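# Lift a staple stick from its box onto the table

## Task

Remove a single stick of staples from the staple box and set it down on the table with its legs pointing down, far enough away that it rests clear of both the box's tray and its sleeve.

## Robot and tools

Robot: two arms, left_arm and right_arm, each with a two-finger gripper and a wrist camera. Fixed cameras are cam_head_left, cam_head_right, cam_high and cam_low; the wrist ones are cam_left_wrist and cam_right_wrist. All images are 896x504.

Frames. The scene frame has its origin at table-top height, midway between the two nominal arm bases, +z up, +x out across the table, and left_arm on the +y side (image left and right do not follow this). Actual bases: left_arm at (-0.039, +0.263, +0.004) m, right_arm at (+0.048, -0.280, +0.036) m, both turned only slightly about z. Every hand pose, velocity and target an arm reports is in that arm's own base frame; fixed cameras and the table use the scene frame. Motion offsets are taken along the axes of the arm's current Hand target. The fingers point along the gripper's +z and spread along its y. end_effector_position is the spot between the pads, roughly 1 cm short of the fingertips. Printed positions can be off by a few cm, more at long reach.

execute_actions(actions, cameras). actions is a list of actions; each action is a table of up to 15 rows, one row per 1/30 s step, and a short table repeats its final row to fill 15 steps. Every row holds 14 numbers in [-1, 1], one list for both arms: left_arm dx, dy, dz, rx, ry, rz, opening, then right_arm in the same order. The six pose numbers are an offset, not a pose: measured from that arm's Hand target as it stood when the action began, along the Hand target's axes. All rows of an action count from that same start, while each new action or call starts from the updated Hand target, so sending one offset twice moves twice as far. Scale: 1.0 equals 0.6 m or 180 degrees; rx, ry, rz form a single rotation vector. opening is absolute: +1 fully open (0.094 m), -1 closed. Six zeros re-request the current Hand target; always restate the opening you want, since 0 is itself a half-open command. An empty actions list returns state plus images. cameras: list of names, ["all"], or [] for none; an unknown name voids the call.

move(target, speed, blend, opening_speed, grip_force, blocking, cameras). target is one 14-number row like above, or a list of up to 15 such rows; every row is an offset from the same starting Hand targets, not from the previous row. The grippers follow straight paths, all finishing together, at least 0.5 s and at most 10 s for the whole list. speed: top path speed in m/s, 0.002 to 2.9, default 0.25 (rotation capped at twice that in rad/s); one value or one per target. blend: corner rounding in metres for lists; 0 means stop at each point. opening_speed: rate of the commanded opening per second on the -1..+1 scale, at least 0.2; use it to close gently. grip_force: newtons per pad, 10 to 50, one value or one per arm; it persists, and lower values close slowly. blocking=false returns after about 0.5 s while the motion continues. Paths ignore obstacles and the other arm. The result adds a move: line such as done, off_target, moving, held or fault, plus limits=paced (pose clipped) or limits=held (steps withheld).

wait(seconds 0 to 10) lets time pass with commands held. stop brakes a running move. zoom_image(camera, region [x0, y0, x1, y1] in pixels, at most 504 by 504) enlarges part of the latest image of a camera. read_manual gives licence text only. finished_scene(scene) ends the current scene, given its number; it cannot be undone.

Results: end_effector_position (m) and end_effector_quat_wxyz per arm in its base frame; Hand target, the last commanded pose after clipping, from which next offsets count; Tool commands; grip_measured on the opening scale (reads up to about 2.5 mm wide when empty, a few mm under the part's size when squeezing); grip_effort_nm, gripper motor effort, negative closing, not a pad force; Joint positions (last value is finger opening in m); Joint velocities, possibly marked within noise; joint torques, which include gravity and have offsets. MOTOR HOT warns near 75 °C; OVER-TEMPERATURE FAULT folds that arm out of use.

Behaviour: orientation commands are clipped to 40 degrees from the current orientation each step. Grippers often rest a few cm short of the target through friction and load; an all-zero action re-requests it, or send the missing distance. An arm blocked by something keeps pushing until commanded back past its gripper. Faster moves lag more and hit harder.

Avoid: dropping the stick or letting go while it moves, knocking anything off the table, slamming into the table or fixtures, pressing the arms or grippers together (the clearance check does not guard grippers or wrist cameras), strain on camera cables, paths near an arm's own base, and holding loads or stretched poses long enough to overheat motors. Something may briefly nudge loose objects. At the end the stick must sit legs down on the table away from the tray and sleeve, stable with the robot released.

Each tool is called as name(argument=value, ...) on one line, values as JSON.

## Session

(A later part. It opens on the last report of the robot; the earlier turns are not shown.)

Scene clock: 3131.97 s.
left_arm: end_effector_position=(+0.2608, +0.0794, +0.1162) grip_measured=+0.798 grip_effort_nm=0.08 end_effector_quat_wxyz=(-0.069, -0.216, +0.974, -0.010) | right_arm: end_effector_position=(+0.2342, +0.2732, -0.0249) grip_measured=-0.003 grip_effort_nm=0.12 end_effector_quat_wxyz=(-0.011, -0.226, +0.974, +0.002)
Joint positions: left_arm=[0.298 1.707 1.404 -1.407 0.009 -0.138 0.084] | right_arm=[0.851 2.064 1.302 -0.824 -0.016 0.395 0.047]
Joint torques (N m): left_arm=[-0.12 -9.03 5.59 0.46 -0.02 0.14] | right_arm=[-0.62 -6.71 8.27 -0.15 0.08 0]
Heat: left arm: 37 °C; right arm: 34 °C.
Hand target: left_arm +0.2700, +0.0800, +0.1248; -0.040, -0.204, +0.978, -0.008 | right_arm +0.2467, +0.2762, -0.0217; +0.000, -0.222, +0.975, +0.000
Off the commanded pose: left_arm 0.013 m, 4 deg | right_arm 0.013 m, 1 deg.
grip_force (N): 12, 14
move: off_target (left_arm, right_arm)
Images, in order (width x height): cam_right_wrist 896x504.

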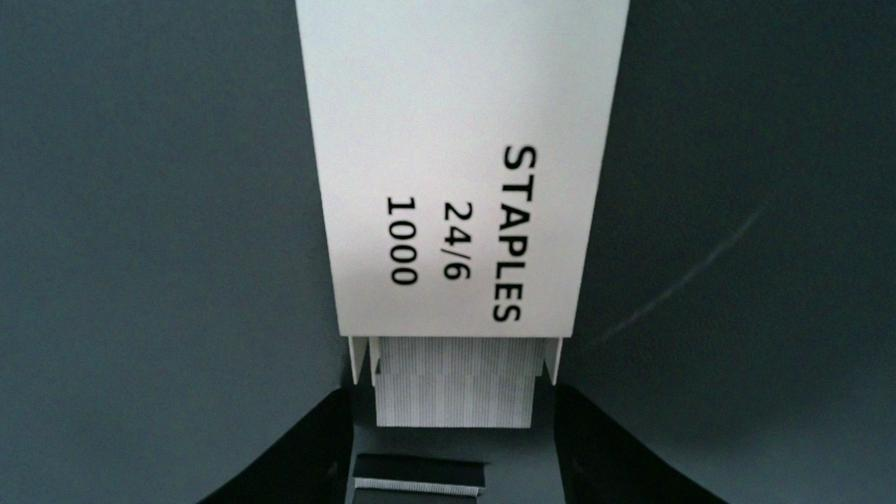

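move(target=[0,0,0,0,0,0,0.8,0,0,-0.01,0,0,0,0.0], speed=0.03, cameras=["cam_right_wrist"])

Scene clock: 3137.97 s.
left_arm: end_effector_position=(+0.2608, +0.0794, +0.1162) grip_measured=+0.798 grip_effort_nm=0.08 end_effector_quat_wxyz=(-0.069, -0.216, +0.974, -0.010) | right_arm: end_effector_position=(+0.2329, +0.2717, -0.0229) grip_measured=-0.003 grip_effort_nm=0.12 end_effector_quat_wxyz=(-0.016, -0.226, +0.974, -0.001)
Joint positions: left_arm=[0.298 1.707 1.404 -1.407 0.009 -0.138 0.084] | right_arm=[0.851 2.064 1.311 -0.845 -0.016 0.395 0.047]
Joint torques (N m): left_arm=[-0.1 -9.03 5.59 0.46 -0.02 0.14] | right_arm=[-0.57 -7.49 8.35 -0.15 0.08 -0.01]
Heat: left arm: 37 °C; right arm: 35 °C.
Hand target: left_arm +0.2700, +0.0800, +0.1248; -0.040, -0.204, +0.978, -0.008 | right_arm +0.2467, +0.2762, -0.0157; +0.000, -0.222, +0.975, +0.000
Off the commanded pose: left_arm 0.013 m, 4 deg | right_arm 0.016 m, 2 deg.
grip_force (N): 12, 14
move: off_target (left_arm, right_arm)
Images, in order (width x height): cam_right_wrist 896x504.

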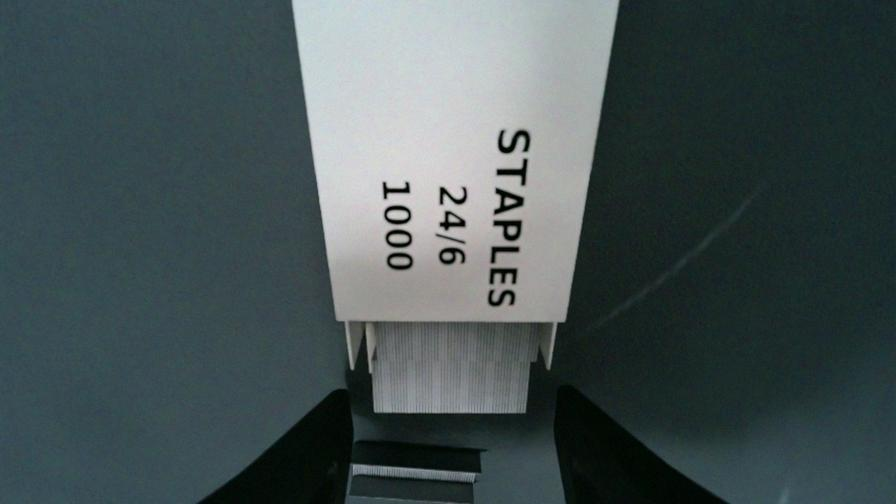

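move(target=[0,0,0,0,0,0,0.8,-0.0075,0,0,0,0,0,0.0], speed=0.03, cameras=["cam_right_wrist"])

Scene clock: 3154.73 s.
left_arm: end_effector_position=(+0.2608, +0.0794, +0.1162) grip_measured=+0.798 grip_effort_nm=0.08 end_effector_quat_wxyz=(-0.069, -0.216, +0.974, -0.010) | right_arm: end_effector_position=(+0.2388, +0.2751, -0.0182) grip_measured=-0.003 grip_effort_nm=0.12 end_effector_quat_wxyz=(-0.009, -0.223, +0.975, +0.003)
Joint positions: left_arm=[0.298 1.707 1.404 -1.407 0.009 -0.138 0.084] | right_arm=[0.845 2.064 1.333 -0.852 -0.016 0.395 0.047]
Joint torques (N m): left_arm=[-0.12 -9.03 5.59 0.46 -0.02 0.14] | right_arm=[-0.5 -6.58 8.47 -0.11 0.08 0]
Heat: left arm: 37 °C; right arm: 34 °C.
Hand target: left_arm +0.2700, +0.0800, +0.1248; -0.040, -0.204, +0.978, -0.008 | right_arm +0.2508, +0.2782, -0.0157; +0.000, -0.222, +0.975, +0.000
Off the commanded pose: left_arm 0.013 m, 4 deg | right_arm 0.013 m, 1 deg.
grip_force (N): 12, 14
move: off_target (left_arm, right_arm)
Images, in order (width x height): cam_right_wrist 896x504.

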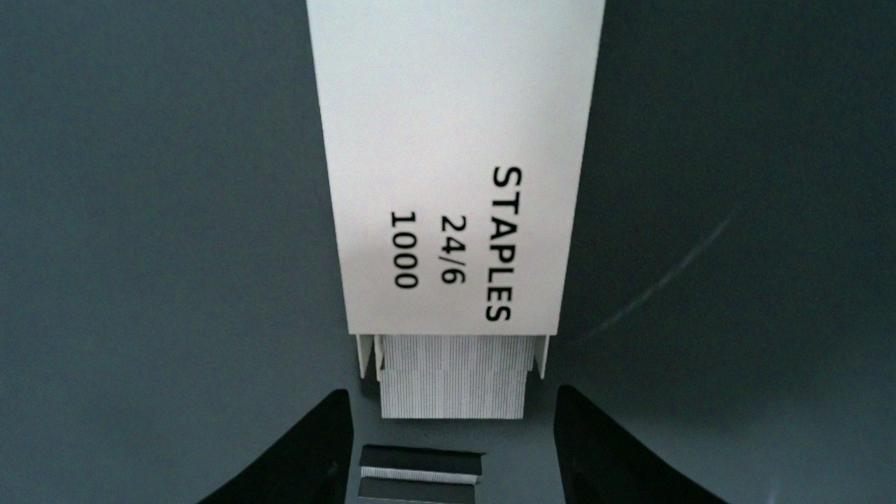

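move(target=[0,0,0,0,0,0,0.8,0.0232,-0.0094,0.0305,0,0,0,0.0], speed=0.04, cameras=["cam_right_wrist"])

Scene clock: 3177.13 s.
left_arm: end_effector_position=(+0.2608, +0.0794, +0.1162) grip_measured=+0.798 grip_effort_nm=0.08 end_effector_quat_wxyz=(-0.069, -0.216, +0.974, -0.010) | right_arm: end_effector_position=(+0.2356, +0.2715, -0.0270) grip_measured=-0.003 grip_effort_nm=0.12 end_effector_quat_wxyz=(-0.009, -0.222, +0.975, +0.003)
Joint positions: left_arm=[0.298 1.707 1.404 -1.407 0.009 -0.138 0.084] | right_arm=[0.845 2.064 1.293 -0.812 -0.016 0.397 0.047]
Joint torques (N m): left_arm=[-0.12 -9.03 5.59 0.46 -0.02 0.14] | right_arm=[-0.44 -7.56 3.49 0.33 0.07 0]
Heat: left arm: 37 °C; right arm: 32 °C.
Hand target: left_arm +0.2700, +0.0800, +0.1248; -0.040, -0.204, +0.978, -0.008 | right_arm +0.2407, +0.2671, -0.0340; +0.000, -0.222, +0.975, +0.000
Off the commanded pose: left_arm 0.013 m, 4 deg | right_arm 0.010 m, 1 deg.
grip_force (N): 12, 14
move: off_target (left_arm)
Images, in order (width x height): cam_right_wrist 896x504.

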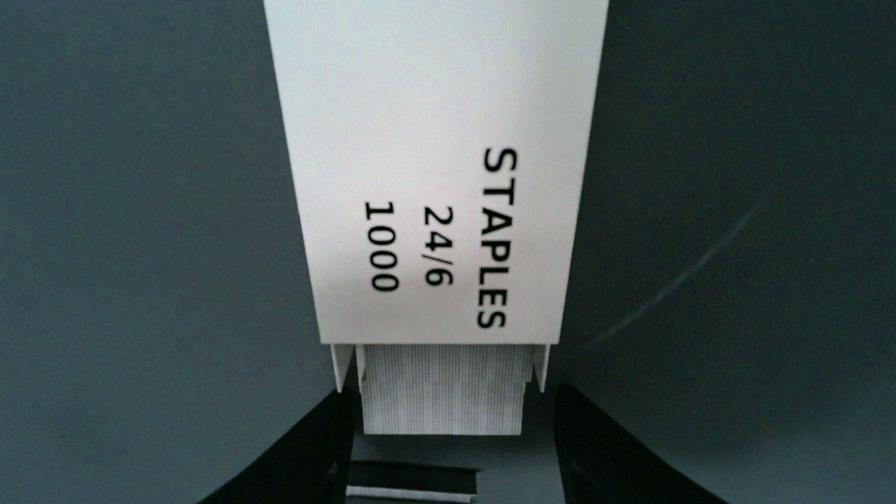

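move(target=[0,0,0,0,0,0,0.8,-0.0222,0.0100,-0.0233,0,0,0,0.0], speed=0.03, cameras=["cam_right_wrist"])

Scene clock: 3205.40 s.
left_arm: end_effector_position=(+0.2608, +0.0794, +0.1162) grip_measured=+0.798 grip_effort_nm=0.08 end_effector_quat_wxyz=(-0.069, -0.216, +0.974, -0.010) | right_arm: end_effector_position=(+0.2395, +0.2759, -0.0199) grip_measured=-0.003 grip_effort_nm=0.12 end_effector_quat_wxyz=(-0.006, -0.222, +0.975, +0.006)
Joint positions: left_arm=[0.298 1.707 1.404 -1.407 0.009 -0.138 0.084] | right_arm=[0.845 2.064 1.325 -0.836 -0.016 0.397 0.047]
Joint torques (N m): left_arm=[-0.12 -9.03 5.6 0.46 -0.02 0.14] | right_arm=[-0.35 -6.17 8.27 -0.14 0.07 0.02]
Heat: left arm: 37 °C; right arm: 32 °C.
Hand target: left_arm +0.2700, +0.0800, +0.1248; -0.040, -0.204, +0.978, -0.008 | right_arm +0.2501, +0.2783, -0.0200; +0.000, -0.222, +0.975, +0.000
Off the commanded pose: left_arm 0.013 m, 4 deg | right_arm 0.011 m, 1 deg.
grip_force (N): 12, 14
move: off_target (left_arm, right_arm)
Images, in order (width x height): cam_right_wrist 896x504.

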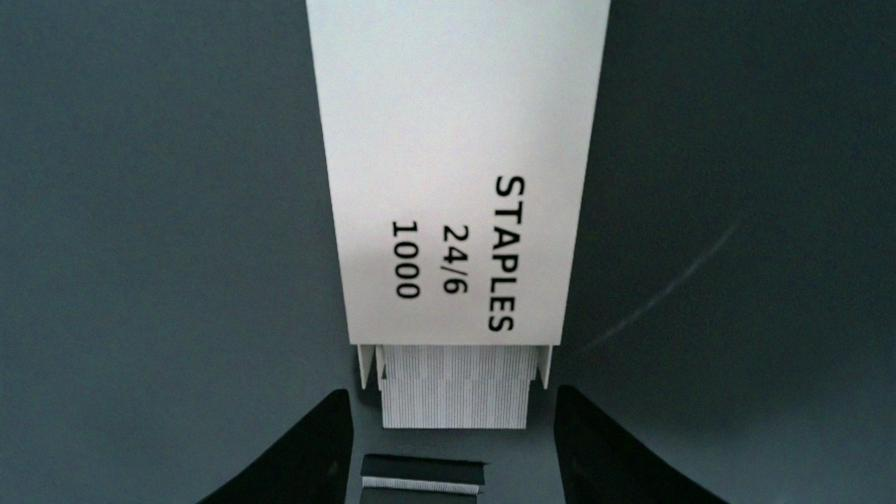

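move(target=[0,0,0,0,0,0,0.8,0.0157,-0.0073,0.015,0,0,0,0.0], speed=0.03)

Scene clock: 3223.70 s.
left_arm: end_effector_position=(+0.2608, +0.0794, +0.1162) grip_measured=+0.798 grip_effort_nm=0.08 end_effector_quat_wxyz=(-0.069, -0.216, +0.974, -0.010) | right_arm: end_effector_position=(+0.2396, +0.2761, -0.0216) grip_measured=-0.003 grip_effort_nm=0.12 end_effector_quat_wxyz=(-0.004, -0.222, +0.975, +0.007)
Joint positions: left_arm=[0.298 1.707 1.404 -1.407 0.009 -0.138 0.084] | right_arm=[0.845 2.064 1.318 -0.824 -0.016 0.397 0.047]
Joint torques (N m): left_arm=[-0.13 -9.02 5.6 0.46 -0.02 0.14] | right_arm=[-0.44 -7.38 3.9 0.21 0.08 -0.01]
Heat: left arm: 37 °C; right arm: 34 °C.
Hand target: left_arm +0.2700, +0.0800, +0.1248; -0.040, -0.204, +0.978, -0.008 | right_arm +0.2435, +0.2702, -0.0290; +0.000, -0.222, +0.975, +0.000
Off the commanded pose: left_arm 0.013 m, 4 deg | right_arm 0.010 m, 1 deg.
grip_force (N): 12, 14
move: off_target (left_arm)

move(target=[0,0,0,0,0,0,0.8,0.0026,-0.0009,0.0028,0,0,0,0.0], speed=0.03, cameras=["cam_right_wrist"])

Scene clock: 3230.33 s.
left_arm: end_effector_position=(+0.2608, +0.0794, +0.1162) grip_measured=+0.798 grip_effort_nm=0.08 end_effector_quat_wxyz=(-0.069, -0.216, +0.974, -0.010) | right_arm: end_effector_position=(+0.2385, +0.2748, -0.0240) grip_measured=-0.003 grip_effort_nm=0.12 end_effector_quat_wxyz=(-0.005, -0.222, +0.975, +0.006)
Joint positions: left_arm=[0.298 1.707 1.404 -1.407 0.009 -0.138 0.084] | right_arm=[0.845 2.064 1.307 -0.815 -0.016 0.397 0.047]
Joint torques (N m): left_arm=[-0.1 -9.03 5.57 0.46 -0.02 0.14] | right_arm=[-0.39 -7.47 3.88 0.21 0.08 0]
Heat: left arm: 36 °C; right arm: 33 °C.
Hand target: left_arm +0.2700, +0.0800, +0.1248; -0.040, -0.204, +0.978, -0.008 | right_arm +0.2423, +0.2691, -0.0307; +0.000, -0.222, +0.975, +0.000
Off the commanded pose: left_arm 0.013 m, 4 deg | right_arm 0.010 m, 1 deg.
grip_force (N): 12, 14
move: off_target (left_arm)
Images, in order (width x height): cam_right_wrist 896x504.

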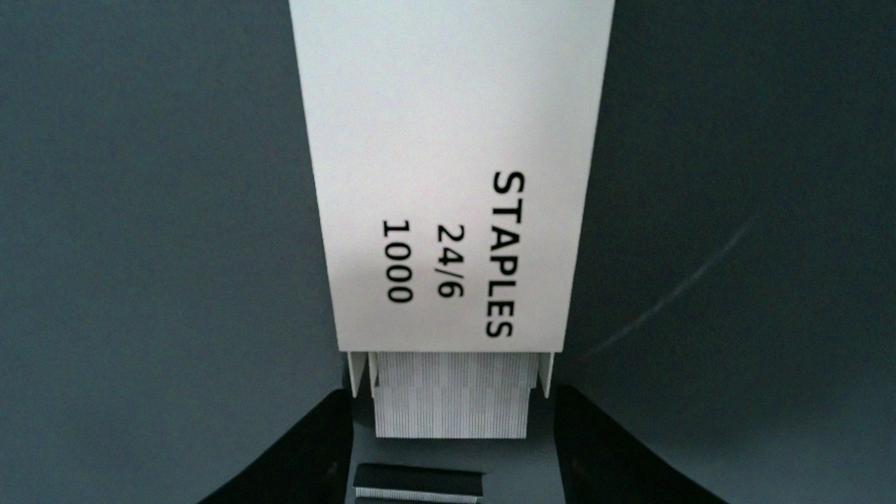

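move(target=[0,0,0,0,0,0,0.8,0,0,0,0,0,0,-0.45], speed=0.05, opening_speed=0.3, cameras=["cam_right_wrist"])

Scene clock: 3245.17 s.
left_arm: end_effector_position=(+0.2608, +0.0794, +0.1162) grip_measured=+0.798 grip_effort_nm=0.08 end_effector_quat_wxyz=(-0.069, -0.216, +0.974, -0.010) | right_arm: end_effector_position=(+0.2385, +0.2748, -0.0240) grip_measured=-0.316 grip_effort_nm=-0.38 end_effector_quat_wxyz=(-0.005, -0.222, +0.975, +0.006)
Joint positions: left_arm=[0.298 1.707 1.404 -1.407 0.009 -0.138 0.084] | right_arm=[0.845 2.064 1.307 -0.815 -0.016 0.397 0.032]
Joint torques (N m): left_arm=[-0.13 -9.03 5.59 0.46 -0.02 0.14] | right_arm=[-0.43 -7.47 3.85 0.21 0.08 -0.01]
Heat: left arm: 36 °C; right arm: 32 °C.
Hand target: left_arm +0.2700, +0.0800, +0.1248; -0.040, -0.204, +0.978, -0.008 | right_arm +0.2423, +0.2691, -0.0307; +0.000, -0.222, +0.975, +0.000
Off the commanded pose: left_arm 0.013 m, 4 deg | right_arm 0.010 m, 1 deg.
grip_force (N): 12, 14
move: off_target (left_arm)
Images, in order (width x height): cam_right_wrist 896x504.

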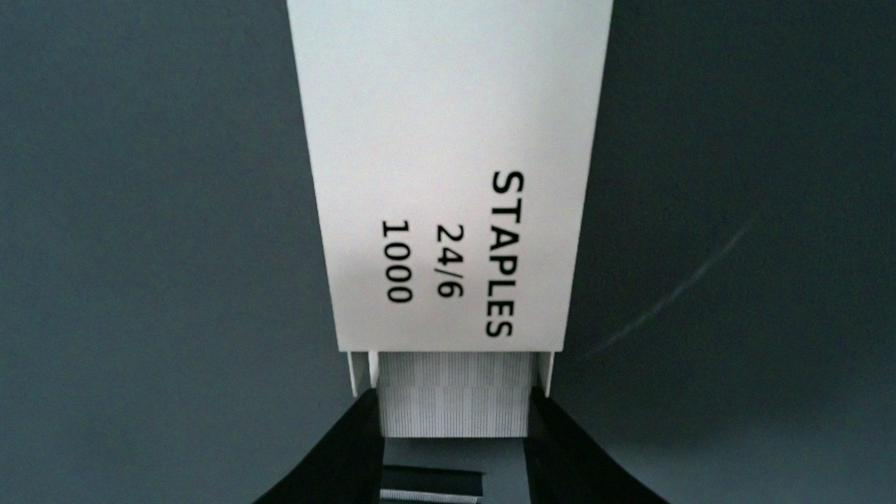

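move(target=[0,0,0,0,0,0,0.8,-0.0184,0.0082,-0.0178,0,0,0,-0.45], speed=0.03, cameras=["cam_right_wrist"])

Scene clock: 3264.37 s.
left_arm: end_effector_position=(+0.2608, +0.0794, +0.1162) grip_measured=+0.798 grip_effort_nm=0.08 end_effector_quat_wxyz=(-0.069, -0.216, +0.974, -0.010) | right_arm: end_effector_position=(+0.2398, +0.2762, -0.0199) grip_measured=-0.316 grip_effort_nm=-0.39 end_effector_quat_wxyz=(-0.006, -0.222, +0.975, +0.006)
Joint positions: left_arm=[0.298 1.707 1.404 -1.407 0.009 -0.138 0.084] | right_arm=[0.845 2.064 1.325 -0.835 -0.016 0.397 0.032]
Joint torques (N m): left_arm=[-0.12 -9.03 5.59 0.46 -0.02 0.14] | right_arm=[-0.36 -6.13 8.35 -0.14 0.07 0.01]
Heat: left arm: 36 °C; right arm: 32 °C.
Hand target: left_arm +0.2700, +0.0800, +0.1248; -0.040, -0.204, +0.978, -0.008 | right_arm +0.2501, +0.2783, -0.0200; +0.000, -0.222, +0.975, +0.000
Off the commanded pose: left_arm 0.013 m, 4 deg | right_arm 0.011 m, 1 deg.
grip_force (N): 12, 14
move: off_target (left_arm, right_arm)
Images, in order (width x height): cam_right_wrist 896x504.

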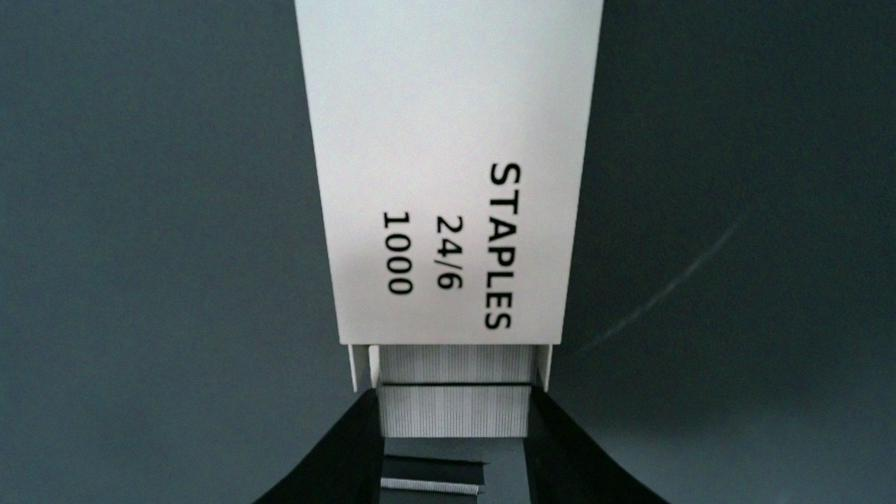

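move(target=[[0,0,0,0,0,0,0.8,0,0,-0.075,0,0,0,-0.45],[0,0,0,0,0,0,0.8,0.1069,-0.2414,-0.075,0,0,0,-0.45]], speed=0.12, cameras=["cam_right_wrist", "cam_high"])

Scene clock: 3281.17 s.
left_arm: end_effector_position=(+0.2608, +0.0794, +0.1162) grip_measured=+0.798 grip_effort_nm=0.08 end_effector_quat_wxyz=(-0.069, -0.216, +0.974, -0.010) | right_arm: end_effector_position=(+0.2534, +0.1170, +0.0196) grip_measured=-0.316 grip_effort_nm=-0.38 end_effector_quat_wxyz=(-0.021, -0.212, +0.977, -0.005)
Joint positions: left_arm=[0.298 1.707 1.404 -1.407 0.009 -0.138 0.084] | right_arm=[0.429 1.734 1.046 -0.927 0.001 0.001 0.032]
Joint torques (N m): left_arm=[-0.12 -9.03 5.59 0.46 -0.02 0.14] | right_arm=[0.03 -8.21 3.93 0.13 0.04 0]
Heat: left arm: 36 °C; right arm: 34 °C.
Hand target: left_arm +0.2700, +0.0800, +0.1248; -0.040, -0.204, +0.978, -0.008 | right_arm +0.2550, +0.1200, +0.0250; +0.000, -0.222, +0.975, +0.000
Off the commanded pose: left_arm 0.013 m, 4 deg | right_arm 0.006 m, 3 deg.
grip_force (N): 12, 14
move: off_target (left_arm, right_arm)
Images, in order (width x height): cam_high 896x504, cam_right_wrist 896x504.

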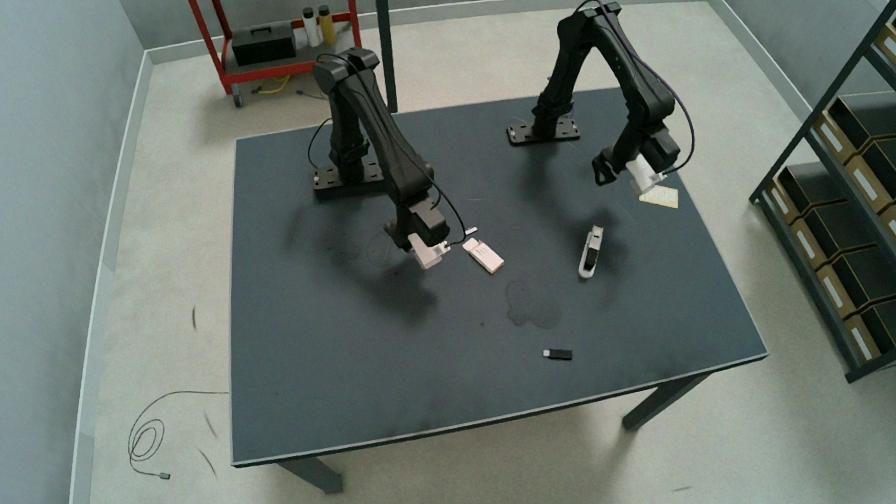

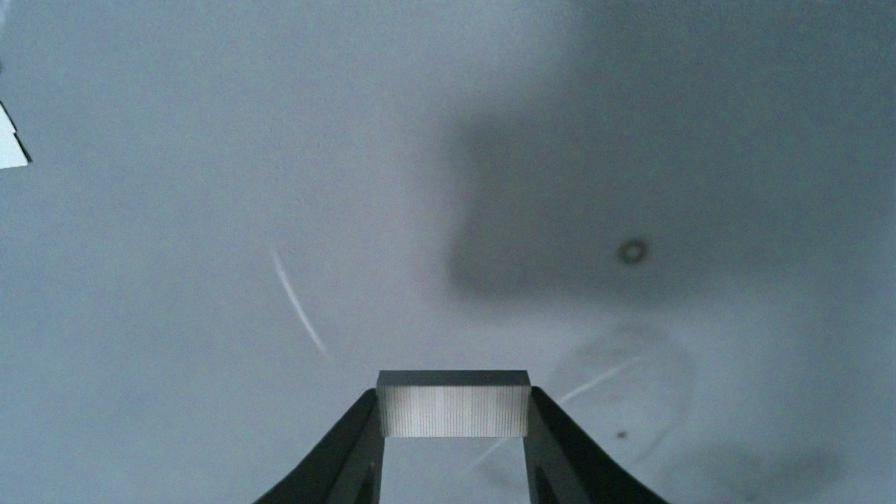

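move(target=[0,0,0,0,0,0,0.8,0,0,0.0783,0,0,0,-0.45], speed=0.06, cameras=["cam_right_wrist"])

Scene clock: 3307.37 s.
left_arm: end_effector_position=(+0.2608, +0.0794, +0.1162) grip_measured=+0.798 grip_effort_nm=0.08 end_effector_quat_wxyz=(-0.069, -0.216, +0.974, -0.010) | right_arm: end_effector_position=(+0.2572, +0.1188, -0.0141) grip_measured=-0.316 grip_effort_nm=-0.39 end_effector_quat_wxyz=(+0.002, -0.213, +0.977, +0.000)
Joint positions: left_arm=[0.298 1.707 1.404 -1.407 0.009 -0.138 0.084] | right_arm=[0.429 1.774 0.942 -0.735 0.001 0 0.032]
Joint torques (N m): left_arm=[-0.12 -9.02 5.59 0.46 -0.02 0.14] | right_arm=[0.02 -4.42 3.86 0.22 0.04 -0.02]
Heat: left arm: 36 °C; right arm: 31 °C.
Hand target: left_arm +0.2700, +0.0800, +0.1248; -0.040, -0.204, +0.978, -0.008 | right_arm +0.2550, +0.1199, -0.0220; +0.000, -0.222, +0.975, +0.000
Off the commanded pose: left_arm 0.013 m, 4 deg | right_arm 0.008 m, 1 deg.
grip_force (N): 12, 14
move: off_target (left_arm)
Images, in order (width x height): cam_right_wrist 896x504.

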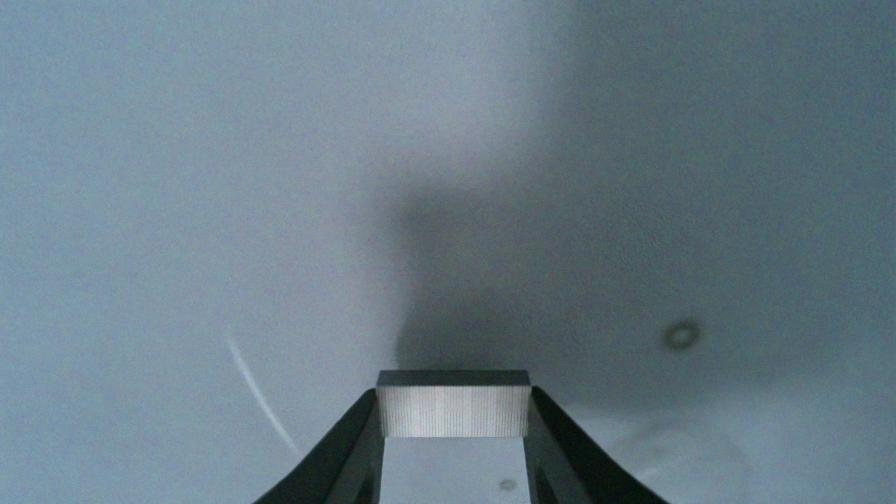

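move(target=[0,0,0,0,0,0,0.8,0,0,0.0108,0,0,0,-0.45], speed=0.03, cameras=["cam_right_wrist"])

Scene clock: 3315.83 s.
left_arm: end_effector_position=(+0.2608, +0.0794, +0.1162) grip_measured=+0.798 grip_effort_nm=0.08 end_effector_quat_wxyz=(-0.069, -0.216, +0.974, -0.010) | right_arm: end_effector_position=(+0.2576, +0.1189, -0.0199) grip_measured=-0.316 grip_effort_nm=-0.38 end_effector_quat_wxyz=(+0.003, -0.213, +0.977, +0.000)
Joint positions: left_arm=[0.298 1.707 1.404 -1.407 0.009 -0.138 0.084] | right_arm=[0.429 1.788 0.931 -0.709 0.001 0 0.032]
Joint torques (N m): left_arm=[-0.12 -9.02 5.57 0.46 -0.02 0.14] | right_arm=[0.06 -4.41 3.75 0.24 0.04 -0.01]
Heat: left arm: 36 °C; right arm: 31 °C.
Hand target: left_arm +0.2700, +0.0800, +0.1248; -0.040, -0.204, +0.978, -0.008 | right_arm +0.2549, +0.1199, -0.0285; +0.000, -0.222, +0.975, +0.000
Off the commanded pose: left_arm 0.013 m, 4 deg | right_arm 0.009 m, 1 deg.
grip_force (N): 12, 14
move: off_target (left_arm)
Images, in order (width x height): cam_right_wrist 896x504.

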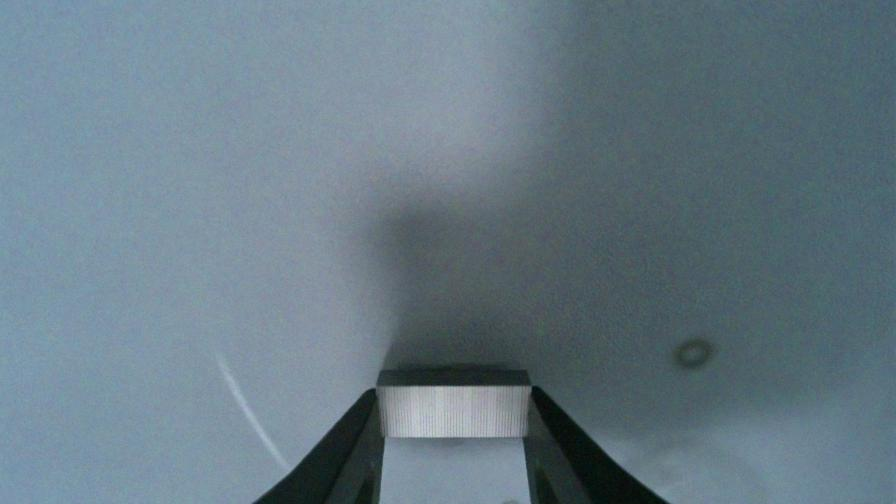

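zoom_image(camera="cam_right_wrist", region=[350, 330, 560, 480])

Scaled by 2.400 from the camera's 896x504 image, which has a finer 1280x720 frame.

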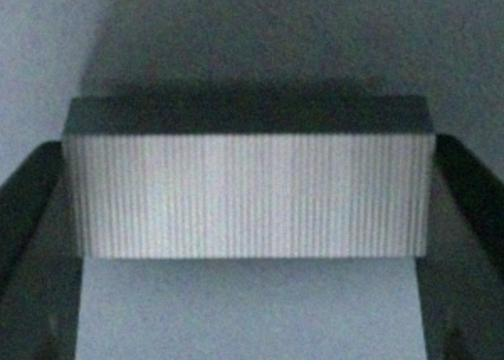

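move(target=[0,0,0,0,0,0,0.8,0,0,0.0045,0,0,0,-0.45], speed=0.03, cameras=["cam_right_wrist"])

zoom_image(camera="cam_right_wrist", region=[350, 330, 560, 480])

Scene clock: 3324.80 s.
left_arm: end_effector_position=(+0.2608, +0.0794, +0.1162) grip_measured=+0.798 grip_effort_nm=0.08 end_effector_quat_wxyz=(-0.069, -0.216, +0.974, -0.010) | right_arm: end_effector_position=(+0.2601, +0.1201, -0.0199) grip_measured=-0.316 grip_effort_nm=-0.39 end_effector_quat_wxyz=(+0.008, -0.213, +0.977, +0.001)
Joint positions: left_arm=[0.298 1.707 1.404 -1.407 0.009 -0.138 0.084] | right_arm=[0.429 1.788 0.931 -0.698 0.001 0 0.032]
Joint torques (N m): left_arm=[-0.1 -9.03 5.6 0.46 -0.02 0.14] | right_arm=[0.06 -4 3.4 0.24 0.03 -0.01]
Heat: left arm: 36 °C; right arm: 31 °C.
Hand target: left_arm +0.2700, +0.0800, +0.1248; -0.040, -0.204, +0.978, -0.008 | right_arm +0.2549, +0.1199, -0.0312; +0.000, -0.222, +0.975, +0.000
Off the commanded pose: left_arm 0.013 m, 4 deg | right_arm 0.012 m, 1 deg.
grip_force (N): 12, 14
move: off_target (left_arm, right_arm)
Images, in order (width x height): cam_right_wrist 896x504.

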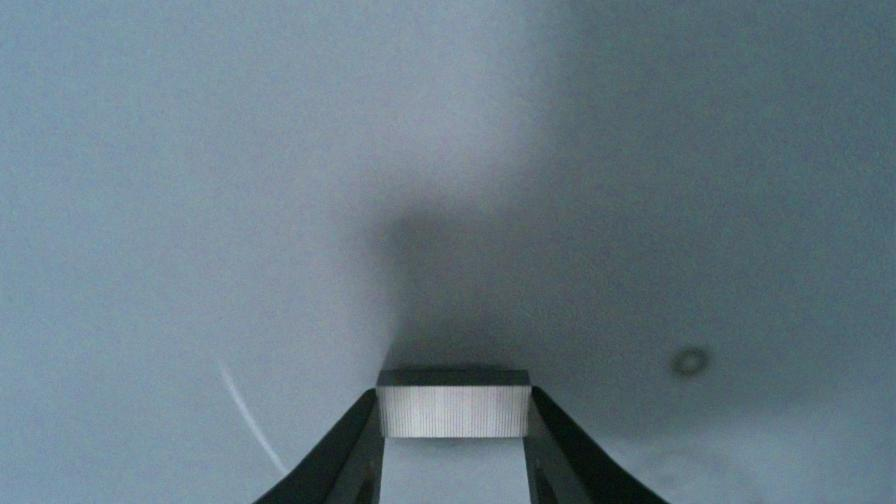

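Scaled by 2.400 from the camera's 896x504 image, which has a finer 1280x720 frame.

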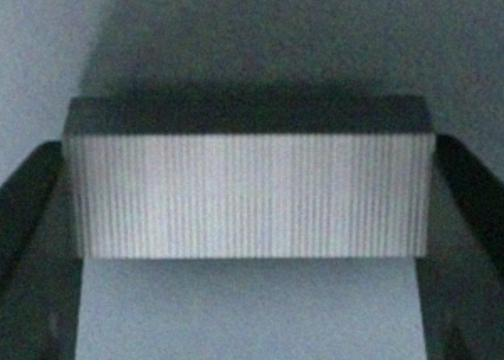

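move(target=[0,0,0,0,0,0,0.8,0,0,0.0042,0,0,0,-0.45], speed=0.03, cameras=["cam_right_wrist"])

zoom_image(camera="cam_right_wrist", region=[350, 330, 560, 480])

Scene clock: 3339.27 s.
left_arm: end_effector_position=(+0.2608, +0.0794, +0.1162) grip_measured=+0.798 grip_effort_nm=0.08 end_effector_quat_wxyz=(-0.069, -0.216, +0.974, -0.010) | right_arm: end_effector_position=(+0.2585, +0.1193, -0.0247) grip_measured=-0.316 grip_effort_nm=-0.39 end_effector_quat_wxyz=(+0.004, -0.213, +0.977, +0.001)
Joint positions: left_arm=[0.298 1.707 1.404 -1.407 0.009 -0.138 0.084] | right_arm=[0.429 1.8 0.923 -0.686 0.001 0 0.032]
Joint torques (N m): left_arm=[-0.12 -9.03 5.59 0.46 -0.02 0.14] | right_arm=[0.05 -4.37 3.64 0.24 0.04 -0.01]
Heat: left arm: 36 °C; right arm: 31 °C.
Hand target: left_arm +0.2700, +0.0800, +0.1248; -0.040, -0.204, +0.978, -0.008 | right_arm +0.2549, +0.1199, -0.0337; +0.000, -0.222, +0.975, +0.000
Off the commanded pose: left_arm 0.013 m, 4 deg | right_arm 0.010 m, 1 deg.
grip_force (N): 12, 14
move: off_target (left_arm)
Images, in order (width x height): cam_right_wrist 896x504.

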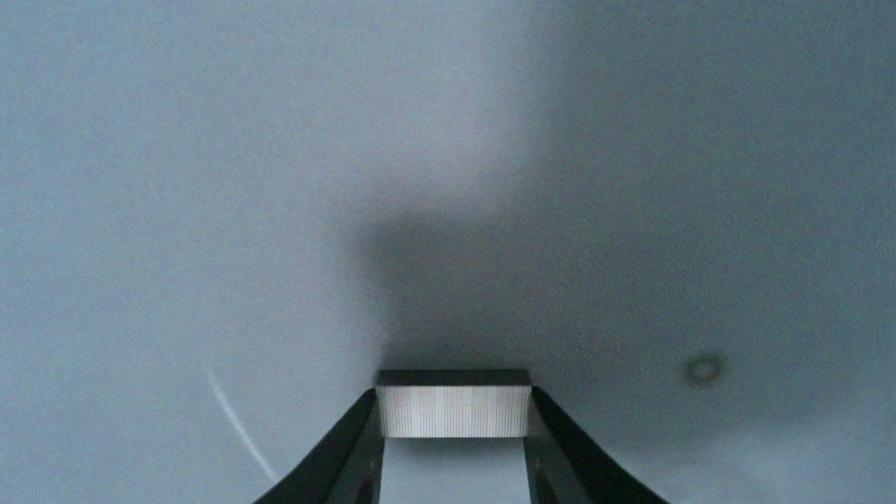

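Scaled by 2.400 from the camera's 896x504 image, which has a finer 1280x720 frame.

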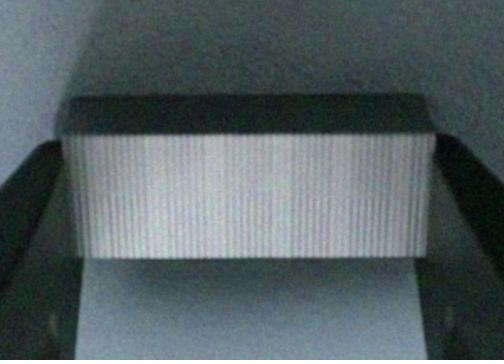

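move(target=[0,0,0,0,0,0,0.8,0,0,0.0033,0,0,0,-0.45], speed=0.03, cameras=["cam_right_wrist"])

zoom_image(camera="cam_right_wrist", region=[350, 330, 560, 480])

Scene clock: 3347.03 s.
left_arm: end_effector_position=(+0.2608, +0.0794, +0.1162) grip_measured=+0.798 grip_effort_nm=0.08 end_effector_quat_wxyz=(-0.069, -0.216, +0.974, -0.010) | right_arm: end_effector_position=(+0.2599, +0.1200, -0.0247) grip_measured=-0.316 grip_effort_nm=-0.38 end_effector_quat_wxyz=(+0.007, -0.213, +0.977, +0.001)
Joint positions: left_arm=[0.298 1.707 1.404 -1.407 0.009 -0.138 0.084] | right_arm=[0.429 1.8 0.923 -0.68 0.001 0 0.032]
Joint torques (N m): left_arm=[-0.12 -9.05 5.57 0.46 -0.01 0.14] | right_arm=[0.03 -4.07 3.4 0.24 0.03 -0.02]
Heat: left arm: 36 °C; right arm: 31 °C.
Hand target: left_arm +0.2700, +0.0800, +0.1248; -0.040, -0.204, +0.978, -0.008 | right_arm +0.2549, +0.1199, -0.0357; +0.000, -0.222, +0.975, +0.000
Off the commanded pose: left_arm 0.013 m, 4 deg | right_arm 0.012 m, 1 deg.
grip_force (N): 12, 14
move: off_target (left_arm, right_arm)
Images, in order (width x height): cam_right_wrist 896x504.

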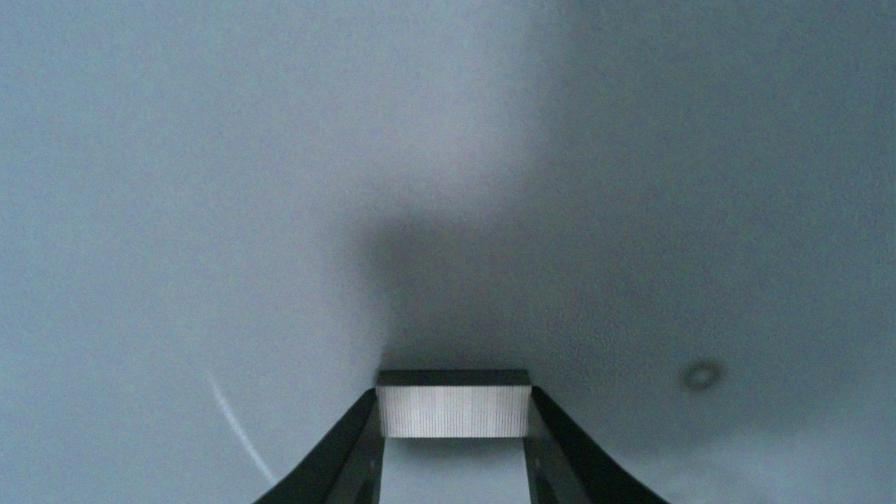

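Scaled by 2.400 from the camera's 896x504 image, which has a finer 1280x720 frame.

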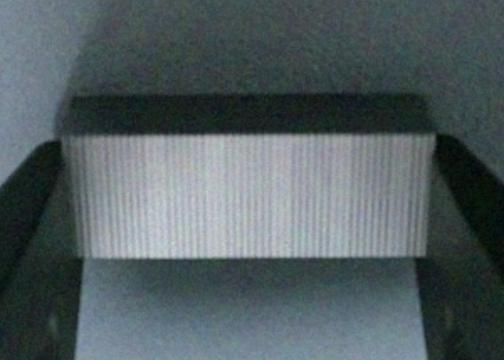

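move(target=[0,0,0,0,0,0,0.8,0,0,0,0,0,0,-0.1], speed=0.03, opening_speed=0.25, cameras=["cam_right_wrist"])

zoom_image(camera="cam_right_wrist", region=[320, 310, 580, 500])

Scene clock: 3367.13 s.
left_arm: end_effector_position=(+0.2608, +0.0794, +0.1162) grip_measured=+0.798 grip_effort_nm=0.08 end_effector_quat_wxyz=(-0.069, -0.216, +0.974, -0.010) | right_arm: end_effector_position=(+0.2599, +0.1200, -0.0247) grip_measured=-0.103 grip_effort_nm=0.12 end_effector_quat_wxyz=(+0.007, -0.213, +0.977, +0.001)
Joint positions: left_arm=[0.298 1.707 1.404 -1.407 0.009 -0.138 0.084] | right_arm=[0.429 1.8 0.923 -0.68 0.001 0 0.042]
Joint torques (N m): left_arm=[-0.1 -9.02 5.59 0.46 -0.02 0.14] | right_arm=[0.05 -4.1 3.4 0.25 0.04 -0.01]
Heat: left arm: 36 °C; right arm: 30 °C.
Hand target: left_arm +0.2700, +0.0800, +0.1248; -0.040, -0.204, +0.978, -0.008 | right_arm +0.2549, +0.1199, -0.0357; +0.000, -0.222, +0.975, +0.000
Off the commanded pose: left_arm 0.013 m, 4 deg | right_arm 0.012 m, 1 deg.
grip_force (N): 12, 14
move: off_target (left_arm, right_arm)
Images, in order (width x height): cam_right_wrist 896x504.

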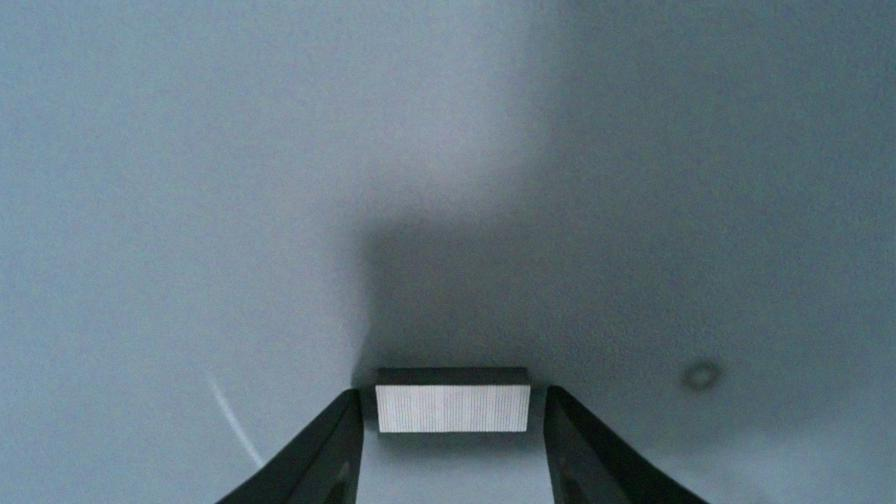

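Scaled by 1.938 from the camera's 896x504 image, which has a finer 1280x720 frame.

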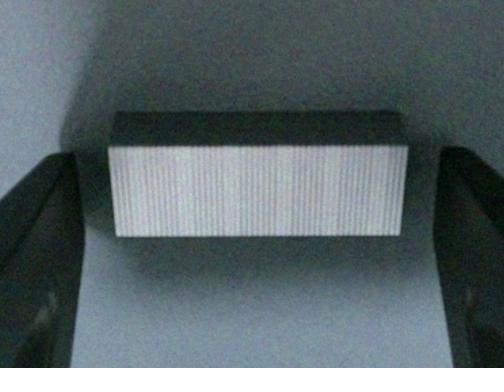

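move(target=[[0,0,0,0,0,0,0.8,0,0,0,0,0,0,0.25],[0,0,0,0,0,0,0.8,-0.006,0,-0.14,0,0,0,0.25]], speed=0.08, opening_speed=0.5, cameras=["cam_right_wrist"])

Scene clock: 3379.87 s.
left_arm: end_effector_position=(+0.2608, +0.0794, +0.1162) grip_measured=+0.798 grip_effort_nm=0.08 end_effector_quat_wxyz=(-0.069, -0.216, +0.974, -0.010) | right_arm: end_effector_position=(+0.2455, +0.1134, +0.0305) grip_measured=+0.247 grip_effort_nm=0.12 end_effector_quat_wxyz=(-0.033, -0.213, +0.976, -0.007)
Joint positions: left_arm=[0.298 1.707 1.404 -1.407 0.009 -0.138 0.084] | right_arm=[0.429 1.706 1.06 -0.991 0.001 0 0.059]
Joint torques (N m): left_arm=[-0.12 -9.03 5.57 0.46 -0.02 0.14] | right_arm=[0.09 -7.68 8.39 -0.22 0.04 -0.01]
Heat: left arm: 36 °C; right arm: 31 °C.
Hand target: left_arm +0.2700, +0.0800, +0.1248; -0.040, -0.204, +0.978, -0.008 | right_arm +0.2583, +0.1215, +0.0483; +0.000, -0.222, +0.975, +0.000
Off the commanded pose: left_arm 0.013 m, 4 deg | right_arm 0.023 m, 4 deg.
grip_force (N): 12, 14
move: off_target (left_arm, right_arm)
Images, in order (width x height): cam_right_wrist 896x504.

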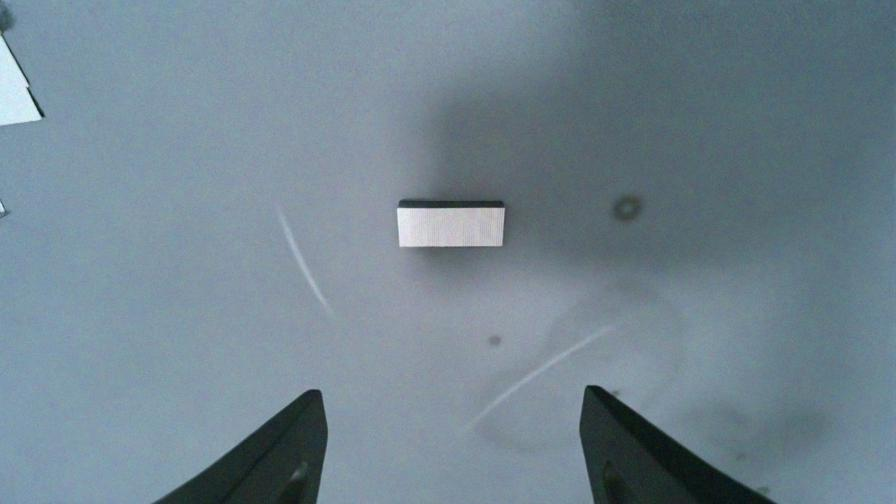

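move(target=[0,0,0,0,0,0,0.8,-0.0854,0.2483,0.0305,0,0,0,0.25], speed=0.12, cameras=["cam_right_wrist"])

Scene clock: 3420.53 s.
left_arm: end_effector_position=(+0.2608, +0.0794, +0.1162) grip_measured=+0.798 grip_effort_nm=0.08 end_effector_quat_wxyz=(-0.069, -0.216, +0.974, -0.010) | right_arm: end_effector_position=(+0.2299, +0.2737, +0.0278) grip_measured=+0.247 grip_effort_nm=0.11 end_effector_quat_wxyz=(-0.007, -0.231, +0.973, +0.002)
Joint positions: left_arm=[0.298 1.707 1.404 -1.407 0.009 -0.138 0.084] | right_arm=[0.863 1.967 1.388 -1 -0.012 0.397 0.059]
Joint torques (N m): left_arm=[-0.12 -9.02 5.59 0.46 -0.02 0.14] | right_arm=[-0.16 -5.91 8.98 -0.14 0.01 0.11]
Heat: left arm: 36 °C; right arm: 36 °C.
Hand target: left_arm +0.2700, +0.0800, +0.1248; -0.040, -0.204, +0.978, -0.008 | right_arm +0.2400, +0.2780, +0.0301; +0.000, -0.222, +0.975, +0.000
Off the commanded pose: left_arm 0.013 m, 4 deg | right_arm 0.011 m, 1 deg.
grip_force (N): 12, 14
move: off_target (left_arm, right_arm)
Images, in order (width x height): cam_right_wrist 896x504.

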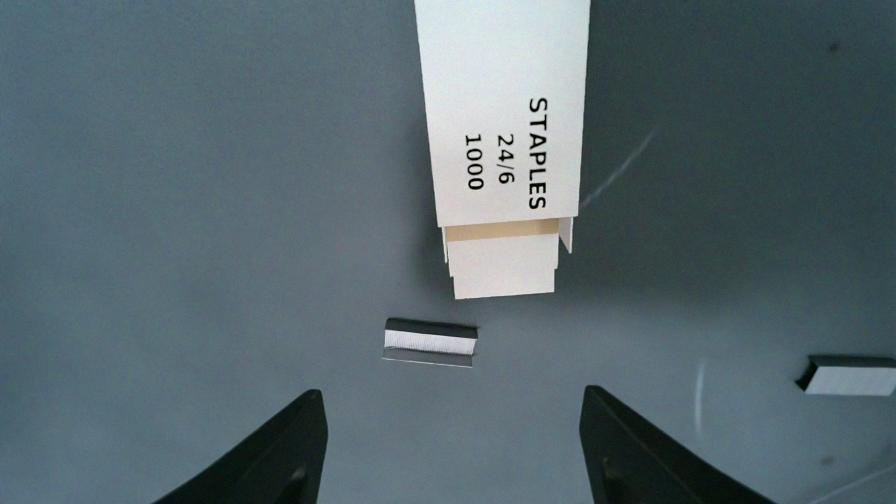

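zoom_image(camera="cam_right_wrist", region=[370, 190, 600, 380])

Scaled by 2.191 from the camera's 896x504 image, which has a finer 1280x720 frame.

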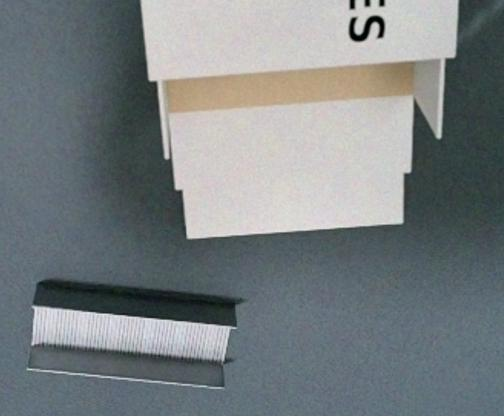

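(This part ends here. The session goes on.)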